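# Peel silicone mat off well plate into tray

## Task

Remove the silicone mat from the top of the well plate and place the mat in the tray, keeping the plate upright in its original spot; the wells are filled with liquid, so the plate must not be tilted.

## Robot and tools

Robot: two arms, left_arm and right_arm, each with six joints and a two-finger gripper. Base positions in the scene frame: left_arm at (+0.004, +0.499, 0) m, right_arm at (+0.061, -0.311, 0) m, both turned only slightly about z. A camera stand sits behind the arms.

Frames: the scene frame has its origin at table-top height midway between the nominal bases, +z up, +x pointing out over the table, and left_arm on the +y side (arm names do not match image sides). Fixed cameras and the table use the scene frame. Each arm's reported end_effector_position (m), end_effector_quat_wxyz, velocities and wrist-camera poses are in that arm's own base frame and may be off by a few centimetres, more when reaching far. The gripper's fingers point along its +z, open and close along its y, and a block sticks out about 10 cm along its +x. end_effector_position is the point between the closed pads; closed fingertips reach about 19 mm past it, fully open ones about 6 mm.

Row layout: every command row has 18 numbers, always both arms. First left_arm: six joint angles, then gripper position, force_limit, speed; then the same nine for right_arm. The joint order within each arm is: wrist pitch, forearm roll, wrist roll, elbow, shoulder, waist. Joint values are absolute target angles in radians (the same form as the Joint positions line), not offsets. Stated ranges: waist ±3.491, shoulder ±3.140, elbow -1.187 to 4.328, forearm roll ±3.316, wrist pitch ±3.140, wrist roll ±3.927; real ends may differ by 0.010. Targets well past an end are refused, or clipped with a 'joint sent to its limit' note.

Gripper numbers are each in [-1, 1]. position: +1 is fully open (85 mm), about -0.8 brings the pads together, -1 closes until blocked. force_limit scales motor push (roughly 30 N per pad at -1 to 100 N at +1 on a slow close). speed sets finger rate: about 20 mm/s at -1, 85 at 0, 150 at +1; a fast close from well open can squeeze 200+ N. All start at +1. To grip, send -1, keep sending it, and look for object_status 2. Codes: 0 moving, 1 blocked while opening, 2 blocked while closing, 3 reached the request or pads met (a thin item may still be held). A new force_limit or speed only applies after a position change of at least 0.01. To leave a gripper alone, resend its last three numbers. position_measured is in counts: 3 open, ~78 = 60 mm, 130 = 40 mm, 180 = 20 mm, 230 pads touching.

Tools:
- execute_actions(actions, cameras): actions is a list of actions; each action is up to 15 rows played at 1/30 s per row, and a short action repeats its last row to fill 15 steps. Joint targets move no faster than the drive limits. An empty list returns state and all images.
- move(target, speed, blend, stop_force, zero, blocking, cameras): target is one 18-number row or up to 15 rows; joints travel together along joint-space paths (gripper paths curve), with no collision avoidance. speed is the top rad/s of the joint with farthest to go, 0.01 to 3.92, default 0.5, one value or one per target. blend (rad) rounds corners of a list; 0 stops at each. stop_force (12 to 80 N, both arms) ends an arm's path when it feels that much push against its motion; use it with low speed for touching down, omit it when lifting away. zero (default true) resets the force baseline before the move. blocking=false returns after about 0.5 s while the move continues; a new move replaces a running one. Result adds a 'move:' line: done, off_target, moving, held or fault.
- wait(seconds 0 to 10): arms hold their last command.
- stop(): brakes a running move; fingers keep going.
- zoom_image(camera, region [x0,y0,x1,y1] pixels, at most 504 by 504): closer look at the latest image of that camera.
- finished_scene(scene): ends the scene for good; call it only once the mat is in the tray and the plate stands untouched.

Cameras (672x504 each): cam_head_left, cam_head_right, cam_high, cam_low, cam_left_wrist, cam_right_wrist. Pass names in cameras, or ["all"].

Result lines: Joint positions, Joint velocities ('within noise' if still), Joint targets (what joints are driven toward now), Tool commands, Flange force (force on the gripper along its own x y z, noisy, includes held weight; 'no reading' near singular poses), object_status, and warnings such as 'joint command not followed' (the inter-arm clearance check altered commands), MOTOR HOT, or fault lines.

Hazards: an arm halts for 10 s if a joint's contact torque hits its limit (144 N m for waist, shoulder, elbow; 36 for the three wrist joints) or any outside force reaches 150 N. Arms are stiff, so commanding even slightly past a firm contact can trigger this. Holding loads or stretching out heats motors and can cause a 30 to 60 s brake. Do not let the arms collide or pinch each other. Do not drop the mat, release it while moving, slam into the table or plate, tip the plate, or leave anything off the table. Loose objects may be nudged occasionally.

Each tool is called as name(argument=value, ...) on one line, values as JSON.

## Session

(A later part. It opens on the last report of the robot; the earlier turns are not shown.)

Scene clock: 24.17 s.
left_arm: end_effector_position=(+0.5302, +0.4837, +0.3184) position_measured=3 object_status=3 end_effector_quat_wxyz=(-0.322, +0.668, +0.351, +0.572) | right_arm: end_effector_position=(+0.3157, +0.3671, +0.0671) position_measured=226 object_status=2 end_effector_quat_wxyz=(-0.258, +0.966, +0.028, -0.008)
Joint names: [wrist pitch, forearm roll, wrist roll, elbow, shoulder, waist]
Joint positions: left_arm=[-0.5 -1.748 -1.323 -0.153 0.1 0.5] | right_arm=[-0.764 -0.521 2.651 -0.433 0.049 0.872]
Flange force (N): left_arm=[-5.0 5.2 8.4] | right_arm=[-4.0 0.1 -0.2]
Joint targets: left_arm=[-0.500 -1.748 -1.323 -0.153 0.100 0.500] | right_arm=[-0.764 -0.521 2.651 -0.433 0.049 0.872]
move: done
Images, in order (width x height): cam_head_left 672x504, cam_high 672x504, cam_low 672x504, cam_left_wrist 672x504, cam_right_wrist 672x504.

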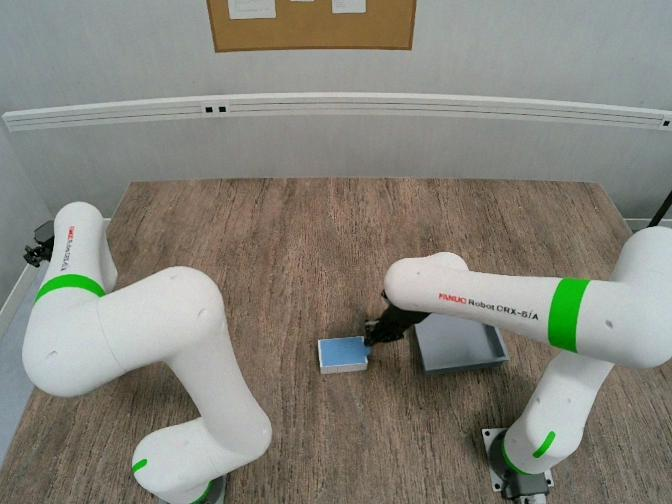

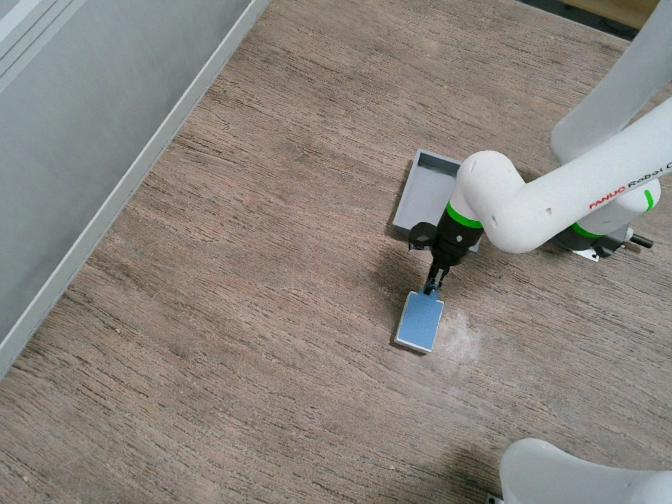

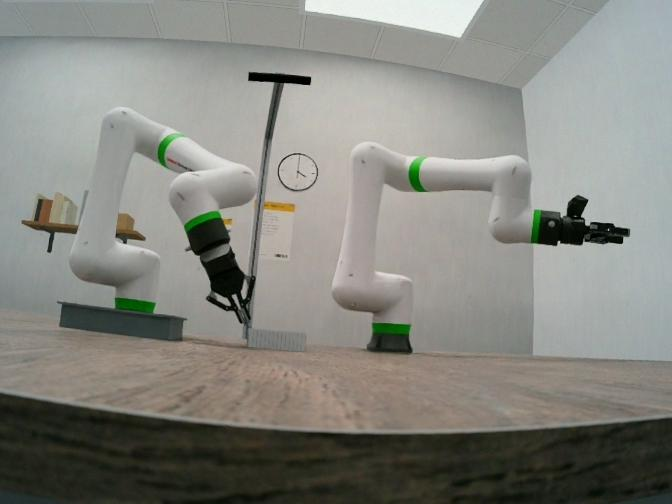

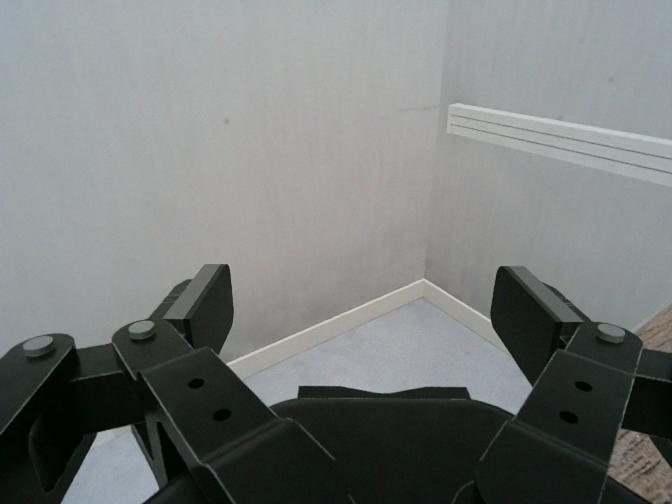

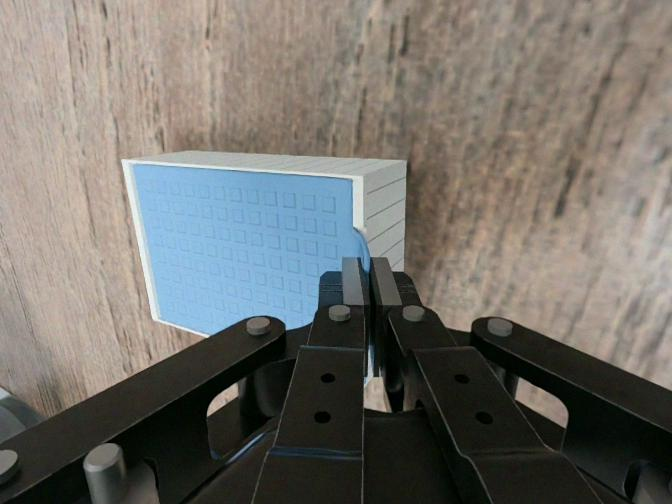

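move(target=[1.1251,-1.9129,-2.0793,-0.4524,0.1856,-0.129,1,-1,-1,-0.7636,-0.5207,2.6506,-0.433,0.0494,0.8715,-1,-0.5,-1], speed=0.7, cameras=["all"])

Scene clock: 30.00 s.
left_arm: end_effector_position=(+0.3681, -0.2715, +0.0773) position_measured=3 object_status=3 end_effector_quat_wxyz=(+0.342, +0.631, -0.593, +0.365) | right_arm: end_effector_position=(+0.3157, +0.3671, +0.0670) position_measured=226 object_status=2 end_effector_quat_wxyz=(-0.258, +0.966, +0.028, -0.008)
Joint names: [wrist pitch, forearm roll, wrist roll, elbow, shoulder, waist]
Joint positions: left_arm=[1.125 -1.913 -2.079 -0.452 0.186 -0.129] | right_arm=[-0.764 -0.521 2.651 -0.433 0.049 0.871]
Flange force (N): left_arm=[-2.8 -7.6 4.7] | right_arm=[-4.1 0.1 -0.4]
Joint targets: left_arm=[1.125 -1.913 -2.079 -0.452 0.186 -0.129] | right_arm=[-0.764 -0.521 2.651 -0.433 0.049 0.872]
move: done

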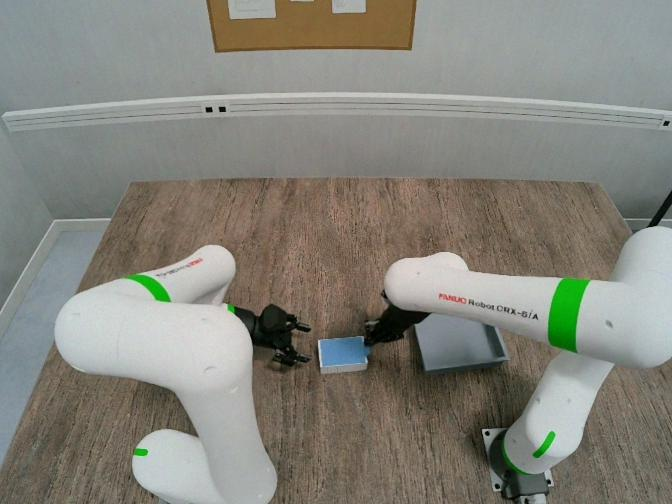

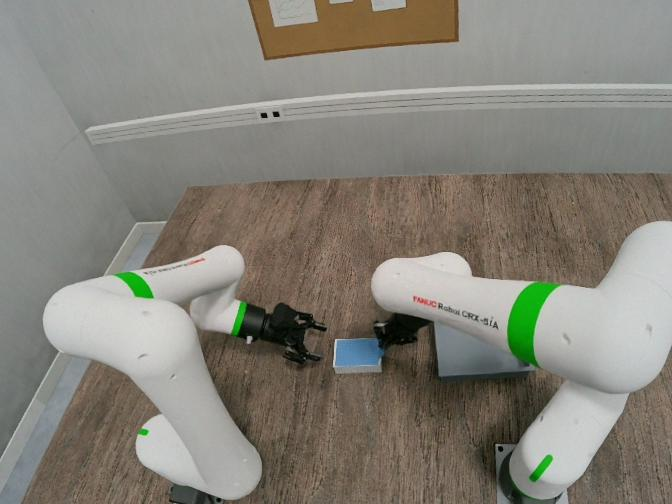

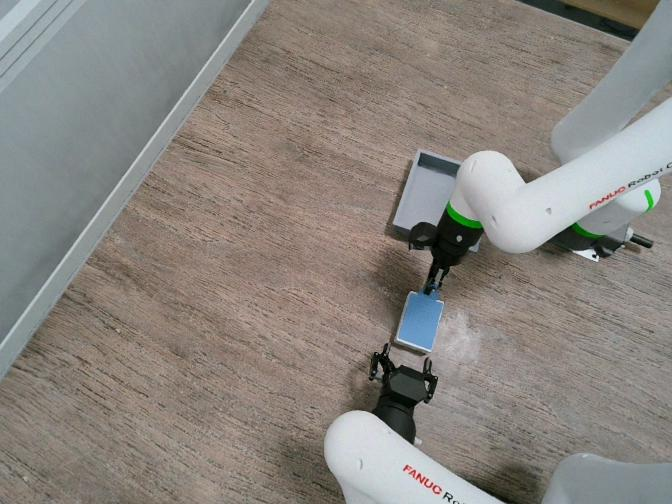

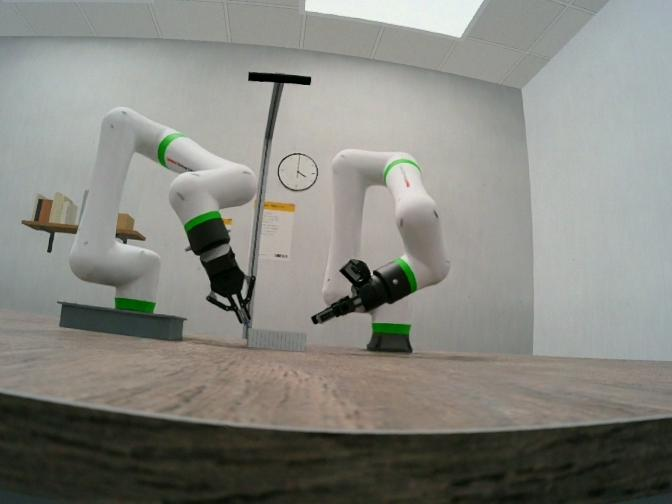

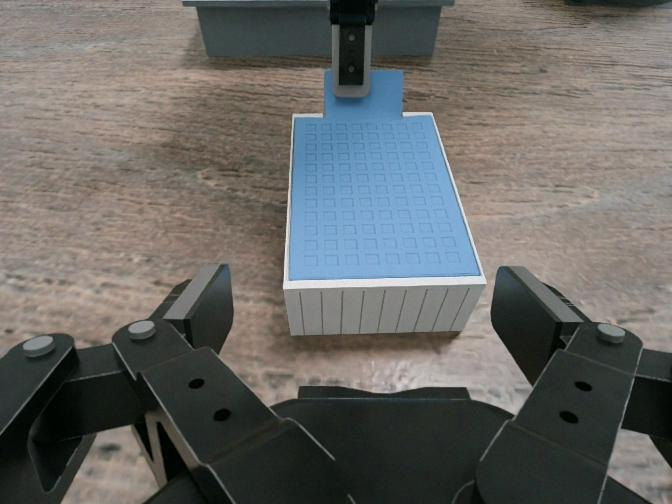

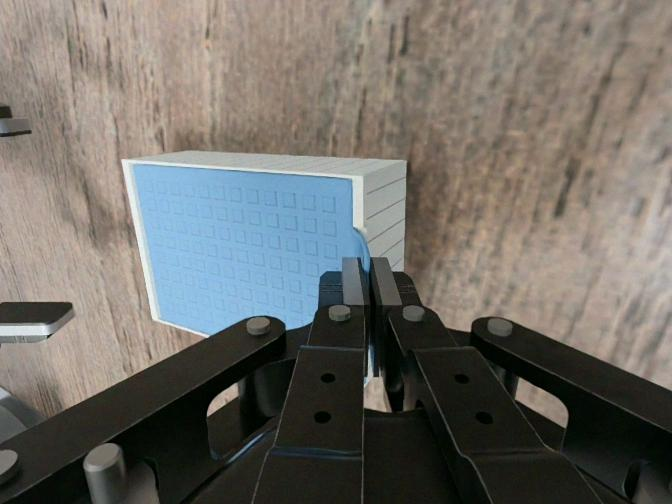

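move(target=[1.0251,-1.8277,-2.115,-0.4799,0.2181,-0.2095,1,-1,-1,-0.7636,-0.5207,2.6506,-0.433,0.0494,0.8715,-1,-0.5,-1], speed=0.12, cameras=["cam_left_wrist"])

Scene clock: 32.43 s.
left_arm: end_effector_position=(+0.3620, -0.3072, +0.0564) position_measured=3 object_status=3 end_effector_quat_wxyz=(+0.337, +0.640, -0.583, +0.370) | right_arm: end_effector_position=(+0.3157, +0.3671, +0.0670) position_measured=226 object_status=2 end_effector_quat_wxyz=(-0.258, +0.966, +0.028, -0.008)
Joint names: [wrist pitch, forearm roll, wrist roll, elbow, shoulder, waist]
Joint positions: left_arm=[1.025 -1.828 -2.115 -0.48 0.218 -0.209] | right_arm=[-0.764 -0.521 2.651 -0.433 0.049 0.871]
Flange force (N): left_arm=[-2.7 -6.6 5.8] | right_arm=[-3.9 0.1 -0.2]
Joint targets: left_arm=[1.025 -1.828 -2.115 -0.480 0.218 -0.210] | right_arm=[-0.764 -0.521 2.651 -0.433 0.049 0.872]
move: done
Images, in order (width x height): cam_left_wrist 672x504.

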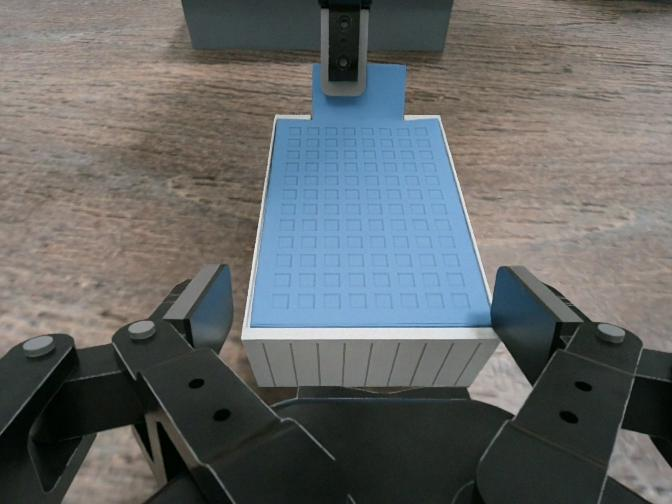

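move(target=[0.936,-1.7257,-2.1739,-0.443,0.3212,-0.31,1,-1,-1,-0.7636,-0.5207,2.6506,-0.433,0.0494,0.8715,-1,-0.5,-1], speed=0.06, stop_force=12, cameras=["cam_left_wrist","cam_low","cam_high","cam_right_wrist"])

Scene clock: 34.33 s.
left_arm: end_effector_position=(+0.3629, -0.3129, +0.0538) position_measured=3 object_status=3 end_effector_quat_wxyz=(+0.337, +0.640, -0.583, +0.370) | right_arm: end_effector_position=(+0.3157, +0.3671, +0.0670) position_measured=226 object_status=2 end_effector_quat_wxyz=(-0.258, +0.966, +0.028, -0.008)
Joint names: [wrist pitch, forearm roll, wrist roll, elbow, shoulder, waist]
Joint positions: left_arm=[1.016 -1.816 -2.121 -0.476 0.229 -0.221] | right_arm=[-0.764 -0.521 2.651 -0.433 0.049 0.871]
Flange force (N): left_arm=[23.8 -5.0 -10.5] | right_arm=[-3.8 0.3 -0.1]
Joint targets: left_arm=[1.016 -1.816 -2.121 -0.476 0.229 -0.221] | right_arm=[-0.764 -0.521 2.651 -0.433 0.049 0.872]
move: contact (left_arm); left_arm: the shoulder is farthest, 0.092 rad from its target
Images, in order (width x height): cam_high 672x504, cam_low 672x504, cam_left_wrist 672x504, cam_right_wrist 672x504.

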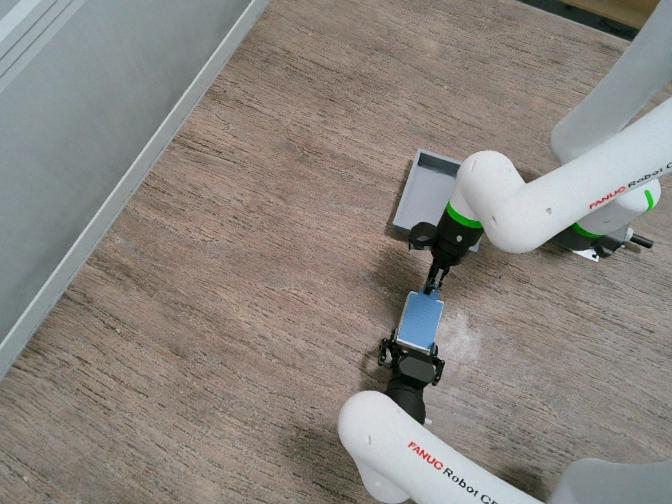

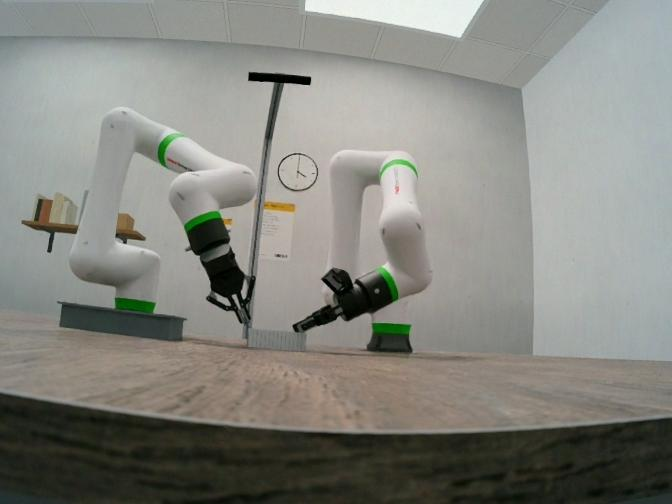

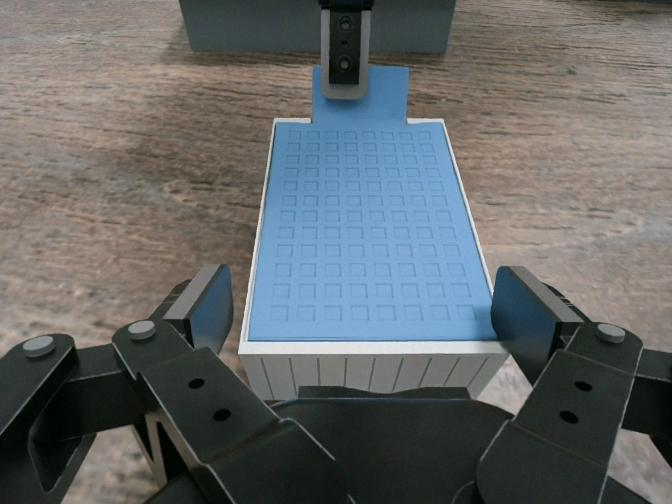

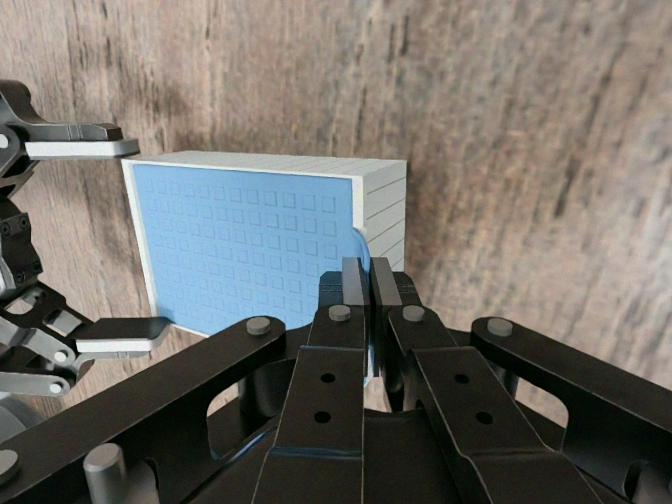

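move(target=[[0.9995,-1.8678,-1.9513,-0.4459,0.1256,-0.287,1,-1,-1,-0.7636,-0.5207,2.6506,-0.433,0.0494,0.8715,-1,-0.5,-1],[0.9995,-1.8678,-1.9513,-0.4459,0.1256,-0.287,-1,-1,0,-0.7636,-0.5207,2.6506,-0.433,0.0494,0.8715,-1,-0.5,-1]], speed=0.12)

move(target=[0.9602,-1.7885,-2.081,-0.4545,0.2312,-0.30,-1,-1,0,-0.7636,-0.5207,2.6506,-0.433,0.0494,0.8715,-1,-0.5,-1], speed=0.05, stop_force=12, cameras=["cam_left_wrist","cam_low","cam_high","cam_right_wrist"])

zoom_image(camera="cam_low", region=[220, 270, 400, 370])

Scene clock: 39.47 s.
left_arm: end_effector_position=(+0.3677, -0.3308, +0.0986) position_measured=232 object_status=3 end_effector_quat_wxyz=(+0.337, +0.640, -0.583, +0.370) | right_arm: end_effector_position=(+0.3157, +0.3671, +0.0670) position_measured=226 object_status=2 end_effector_quat_wxyz=(-0.258, +0.966, +0.028, -0.008)
Joint names: [wrist pitch, forearm roll, wrist roll, elbow, shoulder, waist]
Joint positions: left_arm=[0.999 -1.868 -1.951 -0.446 0.126 -0.287] | right_arm=[-0.764 -0.521 2.651 -0.433 0.049 0.871]
Flange force (N): left_arm=[-1.0 -6.5 5.8] | right_arm=[-3.8 0.0 -0.1]
Joint targets: left_arm=[1.000 -1.868 -1.951 -0.446 0.126 -0.287] | right_arm=[-0.764 -0.521 2.651 -0.433 0.049 0.872]
move: done

Scene clock: 42.87 s.
left_arm: end_effector_position=(+0.3647, -0.3443, +0.0598) position_measured=232 object_status=3 end_effector_quat_wxyz=(+0.337, +0.640, -0.583, +0.370) | right_arm: end_effector_position=(+0.3157, +0.3671, +0.0670) position_measured=226 object_status=2 end_effector_quat_wxyz=(-0.258, +0.966, +0.028, -0.008)
Joint names: [wrist pitch, forearm roll, wrist roll, elbow, shoulder, waist]
Joint positions: left_arm=[0.962 -1.792 -2.074 -0.454 0.225 -0.299] | right_arm=[-0.764 -0.521 2.651 -0.433 0.049 0.871]
Flange force (N): left_arm=[14.6 -6.1 -11.3] | right_arm=[-3.9 0.2 -0.8]
Joint targets: left_arm=[0.962 -1.792 -2.074 -0.454 0.225 -0.299] | right_arm=[-0.764 -0.521 2.651 -0.433 0.049 0.872]
move: contact (left_arm)
Images, in order (width x height): cam_high 672x504, cam_low 672x504, cam_left_wrist 672x504, cam_right_wrist 672x504.

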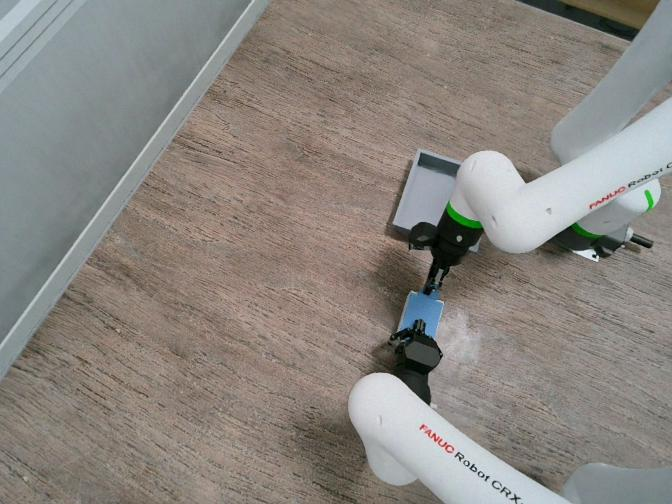

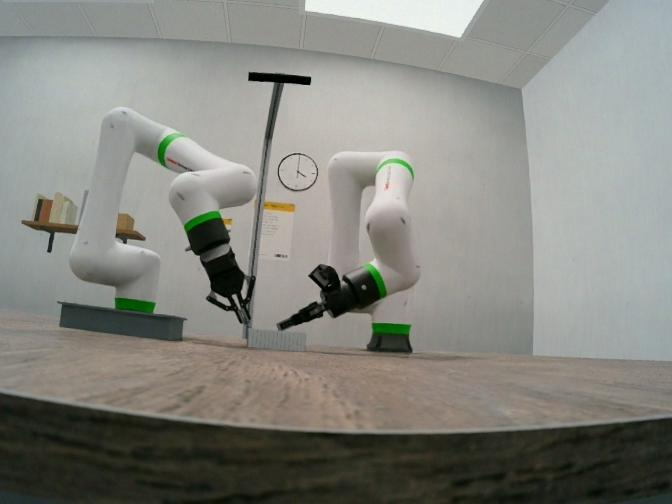

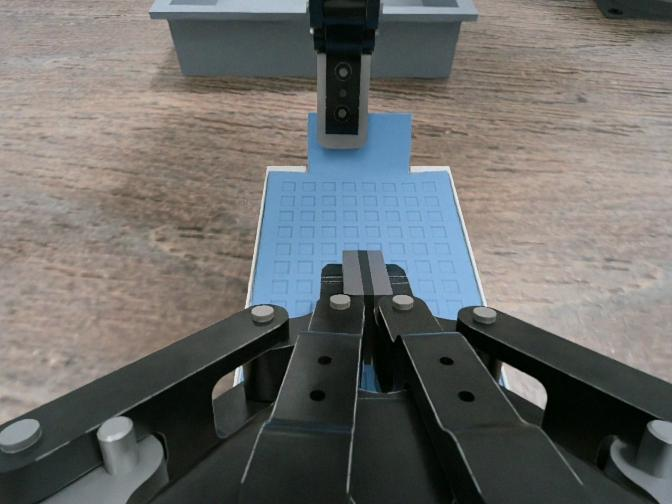

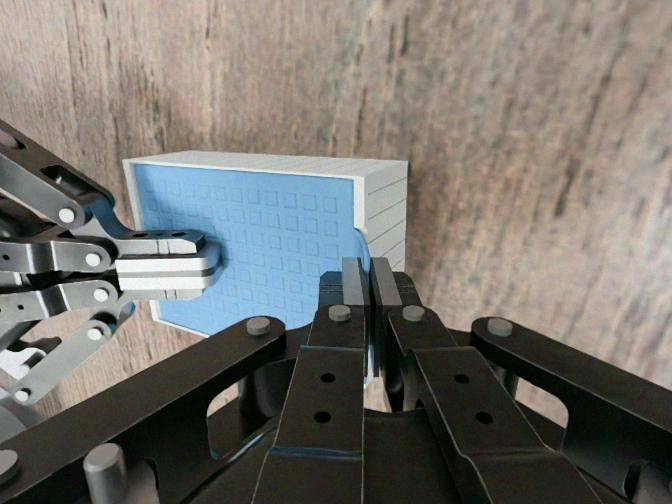

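Scaled by 2.800 from the camera's 672x504 image, which has a finer 960x720 frame.

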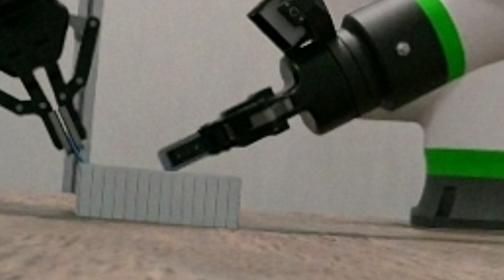

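move(target=[0.962,-1.792,-2.074,-0.454,0.225,-0.299,-1,-1,0,-0.871,-0.341,2.419,-0.345,0.0828,0.98,-1,-0.5,-1], speed=0.1, cameras=["cam_left_wrist","cam_low"])

zoom_image(camera="cam_low", region=[220, 270, 400, 370])

Scene clock: 46.53 s.
left_arm: end_effector_position=(+0.3649, -0.3443, +0.0600) position_measured=232 object_status=3 end_effector_quat_wxyz=(+0.337, +0.640, -0.583, +0.370) | right_arm: end_effector_position=(+0.3121, +0.3888, +0.0873) position_measured=226 object_status=2 end_effector_quat_wxyz=(-0.195, +0.980, +0.035, -0.020)
Joint names: [wrist pitch, forearm roll, wrist roll, elbow, shoulder, waist]
Joint positions: left_arm=[0.962 -1.792 -2.074 -0.454 0.225 -0.299] | right_arm=[-0.871 -0.341 2.419 -0.345 0.083 0.98]
Flange force (N): left_arm=[11.8 -3.7 -8.7] | right_arm=[-1.6 2.3 1.6]
Joint targets: left_arm=[0.962 -1.792 -2.074 -0.454 0.225 -0.299] | right_arm=[-0.871 -0.341 2.419 -0.345 0.083 0.980]
move: done
Images, in order (width x height): cam_low 672x504, cam_left_wrist 672x504.

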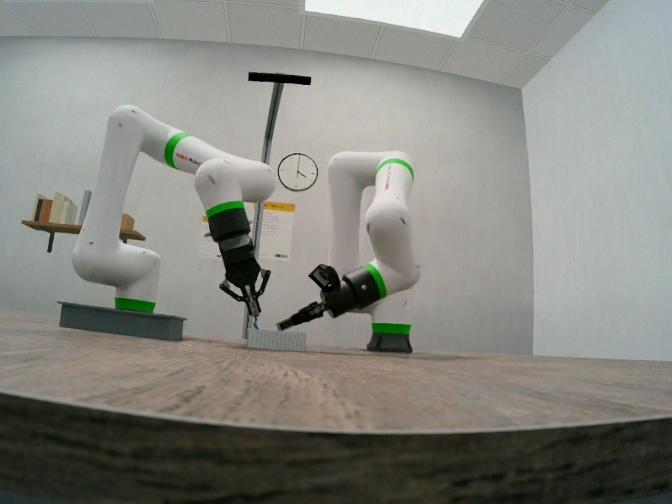

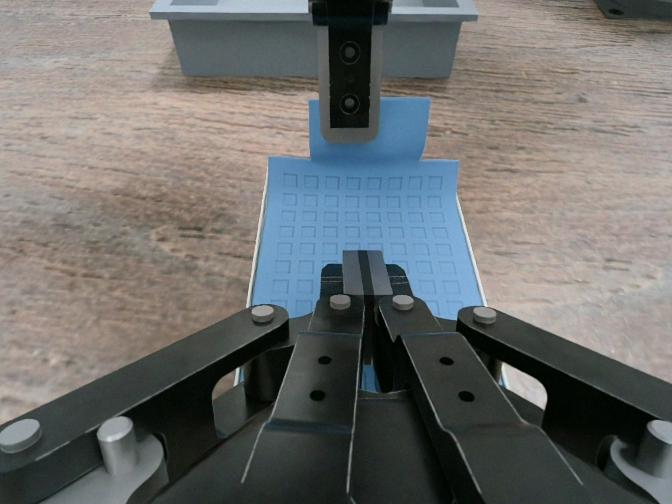

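Scaled by 2.800 from the camera's 672x504 image, which has a finer 960x720 frame.

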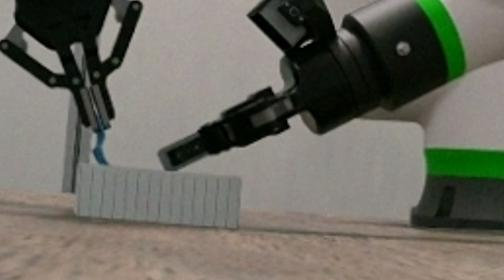

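move(target=[0.962,-1.792,-2.074,-0.454,0.225,-0.299,-1,-1,0,-0.978,-0.1614,2.1873,-0.2569,0.1161,1.089,-1,-0.5,-1], speed=0.1, cameras=["cam_left_wrist","cam_low","cam_right_wrist"])

zoom_image(camera="cam_low", region=[220, 270, 400, 370])

Scene clock: 49.30 s.
left_arm: end_effector_position=(+0.3649, -0.3443, +0.0600) position_measured=232 object_status=3 end_effector_quat_wxyz=(+0.337, +0.640, -0.583, +0.370) | right_arm: end_effector_position=(+0.3130, +0.4115, +0.1144) position_measured=226 object_status=2 end_effector_quat_wxyz=(-0.131, +0.991, +0.029, -0.004)
Joint names: [wrist pitch, forearm roll, wrist roll, elbow, shoulder, waist]
Joint positions: left_arm=[0.962 -1.792 -2.074 -0.454 0.225 -0.299] | right_arm=[-0.978 -0.161 2.187 -0.257 0.116 1.089]
Flange force (N): left_arm=[11.9 -4.2 -5.9] | right_arm=[-3.7 2.4 2.6]
Joint targets: left_arm=[0.962 -1.792 -2.074 -0.454 0.225 -0.299] | right_arm=[-0.978 -0.161 2.187 -0.257 0.116 1.089]
move: done
Images, in order (width x height): cam_low 672x504, cam_left_wrist 672x504, cam_right_wrist 672x504.

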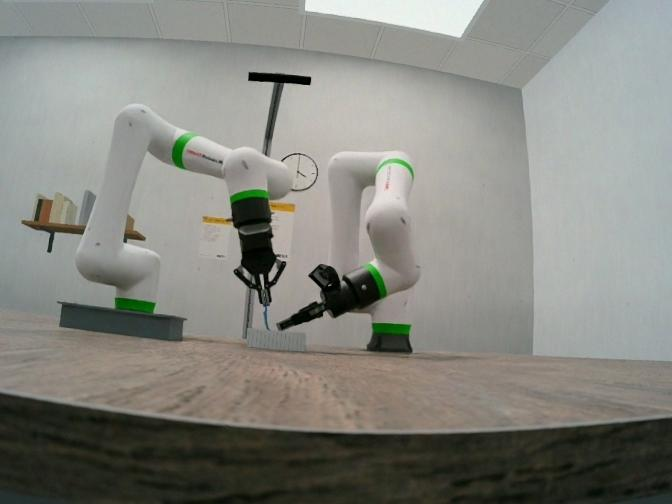

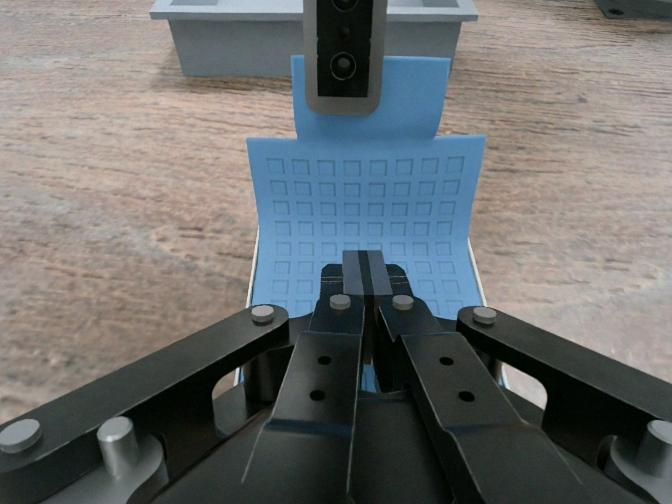

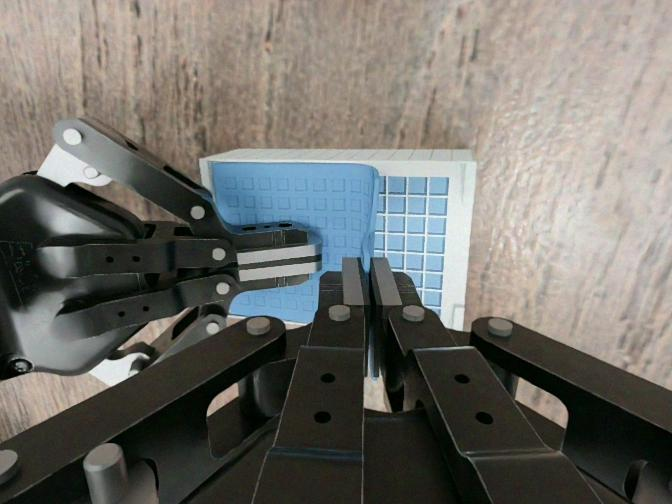

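Scaled by 2.800 from the camera's 672x504 image, which has a finer 960x720 frame.

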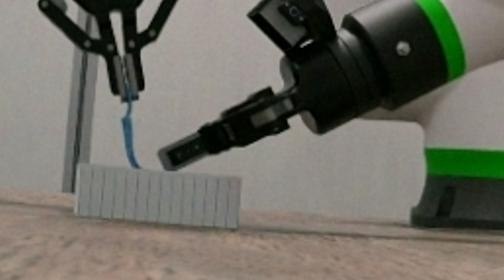

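move(target=[0.962,-1.792,-2.074,-0.454,0.225,-0.299,-1,-1,0,-0.949,-0.1614,2.1873,-0.2745,0.1276,1.089,-1,-0.5,-1], speed=0.1)

move(target=[[0.962,-1.792,-2.074,-0.454,0.175,-0.299,-1,-1,0,-0.949,-0.1614,2.1873,-0.2745,0.1276,1.089,-1,-0.5,-1],[1.0251,-1.8277,-2.115,-0.4606,0.1809,-0.2095,-1,-1,0,-0.949,-0.1614,2.1873,-0.2745,0.1276,1.089,-1,-0.5,-1]], speed=0.12, blend=[0.01,0], cameras=["cam_low"])

move(target=[1.0251,-1.8277,-2.115,-0.4799,0.225,-0.2095,-1,-1,0,-0.949,-0.1614,2.1873,-0.2745,0.1276,1.089,-1,-0.5,-1], speed=0.04, stop_force=12, cameras=["cam_low","cam_left_wrist"])

zoom_image(camera="cam_low", region=[220, 270, 400, 370])

Scene clock: 50.73 s.
left_arm: end_effector_position=(+0.3649, -0.3443, +0.0600) position_measured=232 object_status=3 end_effector_quat_wxyz=(+0.337, +0.640, -0.583, +0.370) | right_arm: end_effector_position=(+0.3134, +0.4106, +0.1023) position_measured=226 object_status=2 end_effector_quat_wxyz=(-0.130, +0.991, +0.027, -0.003)
Joint names: [wrist pitch, forearm roll, wrist roll, elbow, shoulder, waist]
Joint positions: left_arm=[0.962 -1.792 -2.074 -0.454 0.225 -0.299] | right_arm=[-0.949 -0.161 2.187 -0.275 0.128 1.089]
Flange force (N): left_arm=[12.1 -4.3 -6.0] | right_arm=[-3.2 2.2 0.1]
Joint targets: left_arm=[0.962 -1.792 -2.074 -0.454 0.225 -0.299] | right_arm=[-0.949 -0.161 2.187 -0.275 0.128 1.089]
move: done

Scene clock: 52.20 s.
left_arm: end_effector_position=(+0.3760, -0.3102, +0.0789) position_measured=232 object_status=3 end_effector_quat_wxyz=(+0.324, +0.628, -0.590, +0.391) | right_arm: end_effector_position=(+0.3134, +0.4106, +0.1023) position_measured=226 object_status=2 end_effector_quat_wxyz=(-0.130, +0.991, +0.027, -0.003)
Joint names: [wrist pitch, forearm roll, wrist roll, elbow, shoulder, waist]
Joint positions: left_arm=[1.025 -1.828 -2.115 -0.461 0.181 -0.21] | right_arm=[-0.949 -0.161 2.187 -0.275 0.128 1.089]
Flange force (N): left_arm=[-2.8 -6.8 6.1] | right_arm=[-3.2 2.0 0.8]
Joint targets: left_arm=[1.025 -1.828 -2.115 -0.461 0.181 -0.210] | right_arm=[-0.949 -0.161 2.187 -0.275 0.128 1.089]
move: done
Images, in order (width x height): cam_low 672x504.

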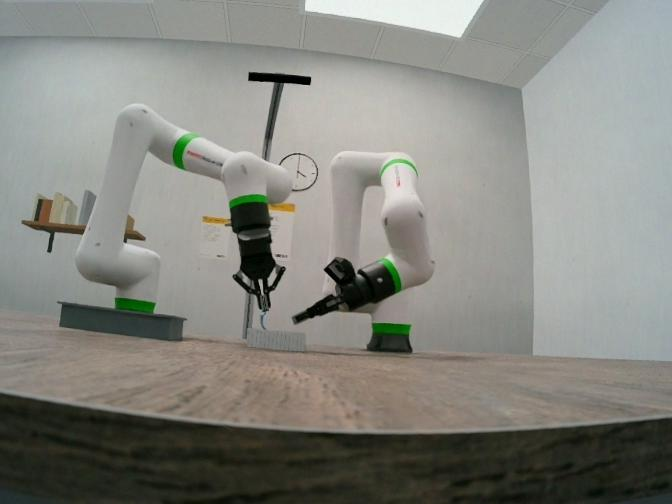

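Scene clock: 53.63 s.
left_arm: end_effector_position=(+0.3648, -0.3078, +0.0594) position_measured=232 object_status=3 end_effector_quat_wxyz=(+0.335, +0.638, -0.584, +0.373) | right_arm: end_effector_position=(+0.3134, +0.4106, +0.1023) position_measured=226 object_status=2 end_effector_quat_wxyz=(-0.130, +0.991, +0.027, -0.003)
Joint names: [wrist pitch, forearm roll, wrist roll, elbow, shoulder, waist]
Joint positions: left_arm=[1.025 -1.828 -2.115 -0.475 0.215 -0.209] | right_arm=[-0.949 -0.161 2.187 -0.275 0.128 1.089]
Flange force (N): left_arm=[19.5 -13.6 -6.9] | right_arm=[-3.4 2.4 0.7]
Joint targets: left_arm=[1.025 -1.828 -2.115 -0.475 0.215 -0.209] | right_arm=[-0.949 -0.161 2.187 -0.275 0.128 1.089]
move: contact (left_arm)
Images, in order (width x height): cam_low 672x504, cam_left_wrist 672x504.

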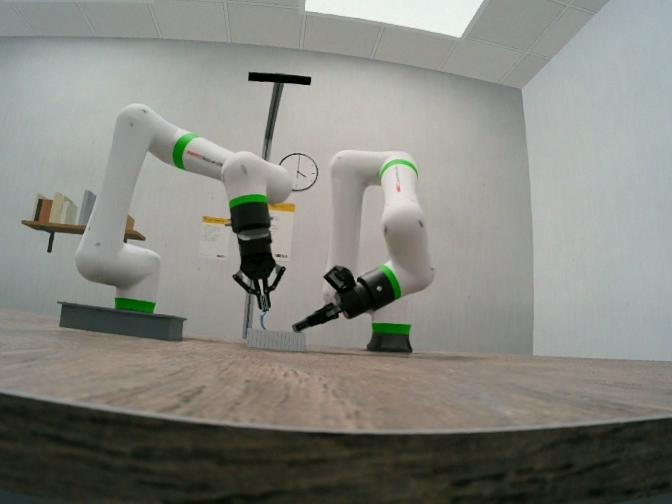

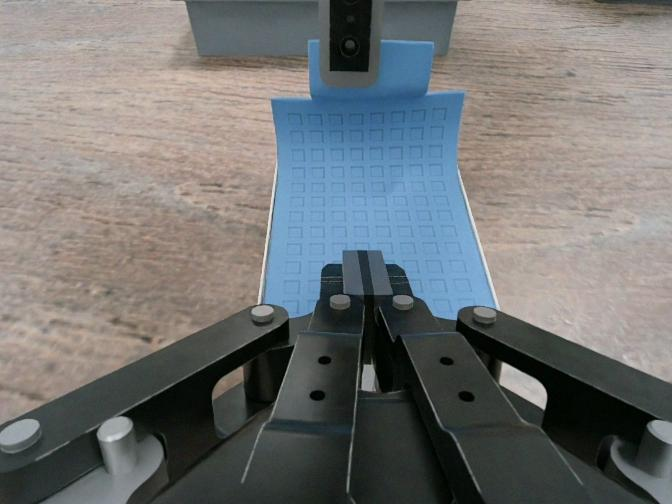

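Scaled by 2.800 from the camera's 672x504 image, which has a finer 960x720 frame.

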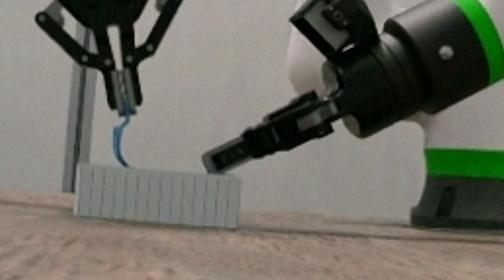

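move(target=[1.025,-1.828,-2.115,-0.475,0.215,-0.209,-1,-1,0,-1.3126,0,1.9947,0.0245,0.2827,1.2053,-1,-0.5,-1], speed=0.1, cameras=["cam_low","cam_left_wrist"])

zoom_image(camera="cam_low", region=[220, 270, 400, 370])

Scene clock: 57.93 s.
left_arm: end_effector_position=(+0.3650, -0.3076, +0.0593) position_measured=232 object_status=3 end_effector_quat_wxyz=(+0.335, +0.639, -0.584, +0.373) | right_arm: end_effector_position=(+0.3109, +0.4486, +0.1566) position_measured=226 object_status=2 end_effector_quat_wxyz=(+0.000, +1.000, +0.029, +0.000)
Joint names: [wrist pitch, forearm roll, wrist roll, elbow, shoulder, waist]
Joint positions: left_arm=[1.025 -1.828 -2.115 -0.475 0.215 -0.209] | right_arm=[-1.313 0 1.995 0.024 0.283 1.205]
Flange force (N): left_arm=[21.0 -8.3 -5.8] | right_arm=[-2.2 2.9 3.1]
Joint targets: left_arm=[1.025 -1.828 -2.115 -0.475 0.215 -0.209] | right_arm=[-1.313 0.000 1.995 0.025 0.283 1.205]
move: done
Images, in order (width x height): cam_low 672x504, cam_left_wrist 672x504.

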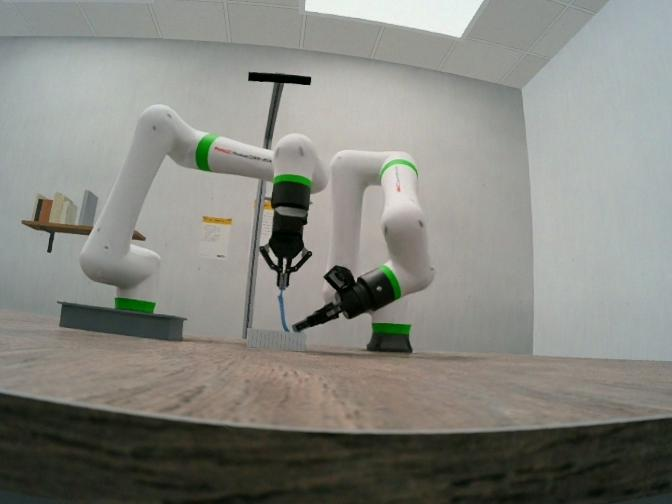

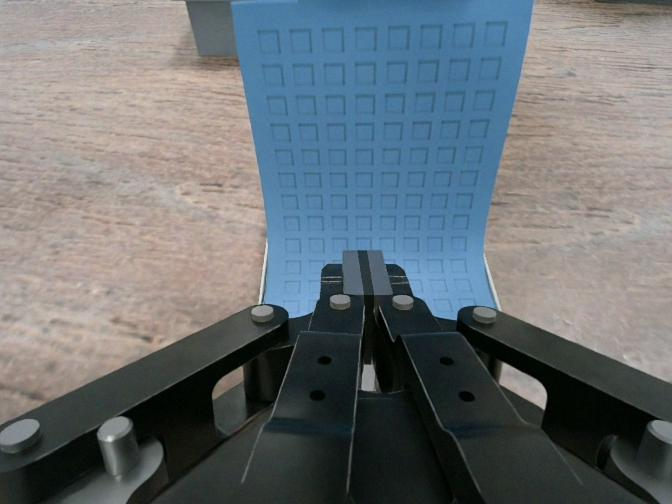

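Scaled by 2.800 from the camera's 672x504 image, which has a finer 960x720 frame.

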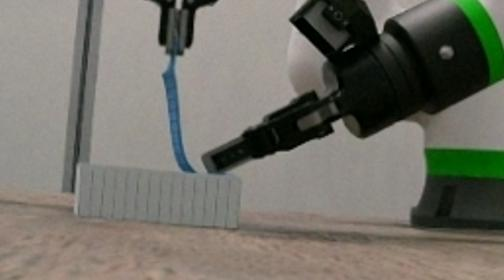

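move(target=[[1.025,-1.828,-2.115,-0.475,0.175,-0.209,-1,-1,0,-1.3126,0,1.9947,0.0245,0.2827,1.2053,-1,-0.5,-1],[1.1251,-1.9129,-2.0793,-0.42,0.08,-0.05,-1,-1,0,-1.3126,0,1.9947,0.0245,0.2827,1.2053,-1,-0.5,-1],[0.6,-1.8,-1.7,-0.15,0.0,0.9,-1,-1,0,-1.3126,0,1.9947,0.0245,0.2827,1.2053,-1,-0.5,-1]], speed=[0.1,0.2,0.6], blend=[0.015,0.05,0], cameras=["cam_low","cam_high","cam_right_wrist"])

zoom_image(camera="cam_low", region=[220, 270, 400, 370])

Scene clock: 62.07 s.
left_arm: end_effector_position=(+0.5187, +0.4247, +0.3274) position_measured=232 object_status=3 end_effector_quat_wxyz=(-0.160, +0.790, +0.025, +0.591) | right_arm: end_effector_position=(+0.3109, +0.4486, +0.1566) position_measured=226 object_status=2 end_effector_quat_wxyz=(+0.000, +1.000, +0.029, +0.000)
Joint names: [wrist pitch, forearm roll, wrist roll, elbow, shoulder, waist]
Joint positions: left_arm=[0.6 -1.8 -1.7 -0.15 0 0.9] | right_arm=[-1.313 0 1.995 0.025 0.283 1.205]
Flange force (N): left_arm=[2.9 -2.8 8.0] | right_arm=[-2.8 1.7 3.0]
Joint targets: left_arm=[0.600 -1.800 -1.700 -0.150 0.000 0.900] | right_arm=[-1.313 0.000 1.995 0.025 0.283 1.205]
move: done
Images, in order (width x height): cam_high 672x504, cam_low 672x504, cam_right_wrist 672x504.

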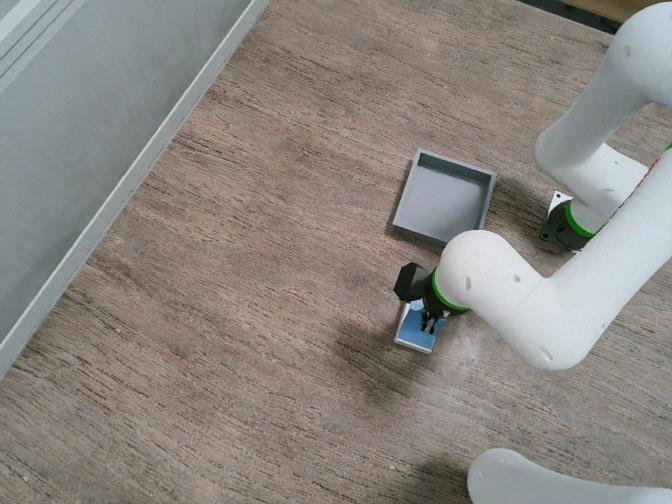

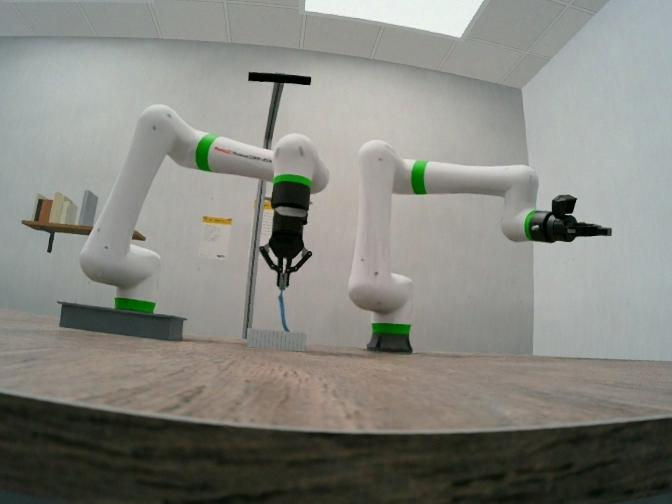

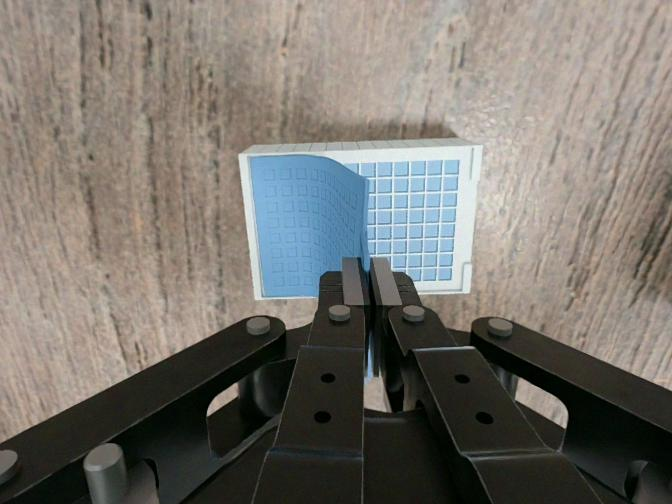

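Scaled by 2.800 from the camera's 672x504 image, which has a finer 960x720 frame.

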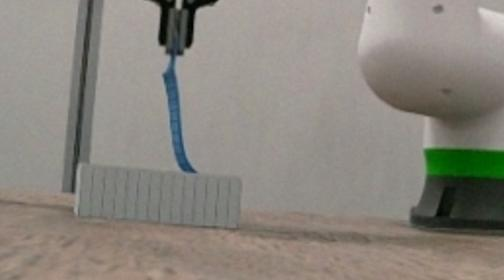

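move(target=[[0.6,-1.8,-1.7,-0.15,0,0.9,-1,-1,0,-1.3003,0,1.9425,0.1787,0.4492,1.2575,-1,-0.5,-1],[0.6,-1.8,-1.7,-0.15,0,0.9,-1,-1,0,-1.419,0,1.8948,0.4858,0.6376,1.3052,-1,-0.5,-1]], speed=[0.12,0.08], blend=[0.02,0], cameras=["cam_low","cam_high","cam_right_wrist"])

zoom_image(camera="cam_low", region=[220, 270, 400, 370])

Scene clock: 68.17 s.
left_arm: end_effector_position=(+0.5187, +0.4248, +0.3274) position_measured=232 object_status=3 end_effector_quat_wxyz=(-0.160, +0.790, +0.025, +0.591) | right_arm: end_effector_position=(+0.3011, +0.6115, +0.1370) position_measured=226 object_status=2 end_effector_quat_wxyz=(+0.000, +1.000, +0.029, +0.000)
Joint names: [wrist pitch, forearm roll, wrist roll, elbow, shoulder, waist]
Joint positions: left_arm=[0.6 -1.8 -1.7 -0.15 0 0.9] | right_arm=[-1.419 0 1.895 0.486 0.638 1.305]
Flange force (N): left_arm=[2.2 -4.3 8.2] | right_arm=[-1.8 3.8 3.3]
Joint targets: left_arm=[0.600 -1.800 -1.700 -0.150 0.000 0.900] | right_arm=[-1.419 0.000 1.895 0.486 0.638 1.305]
move: done
Images, in order (width x height): cam_high 672x504, cam_low 672x504, cam_right_wrist 672x504.

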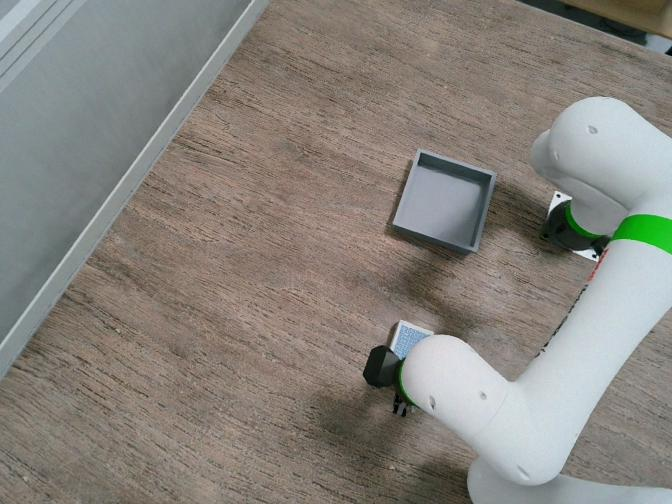

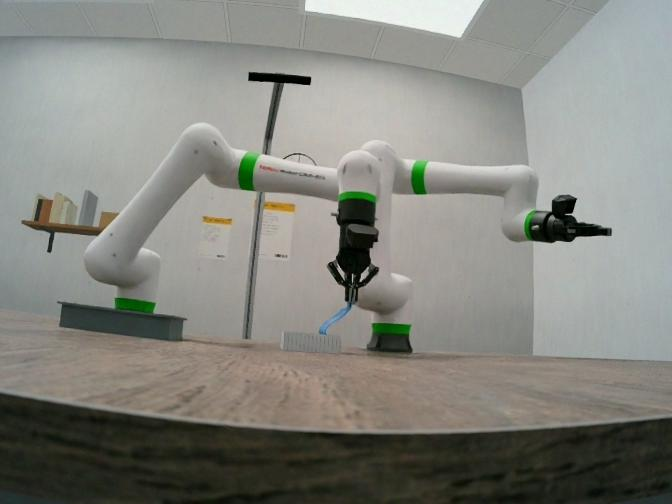

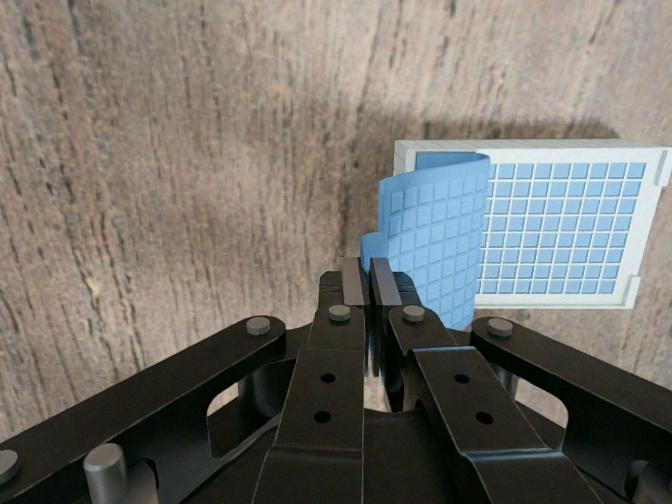

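Scaled by 2.800 from the camera's 672x504 image, which has a finer 960x720 frame.

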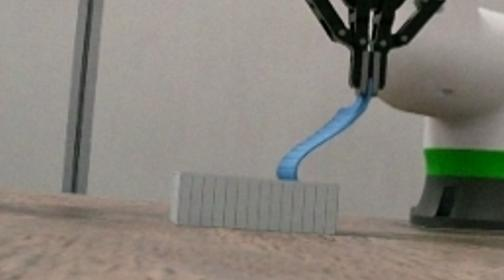

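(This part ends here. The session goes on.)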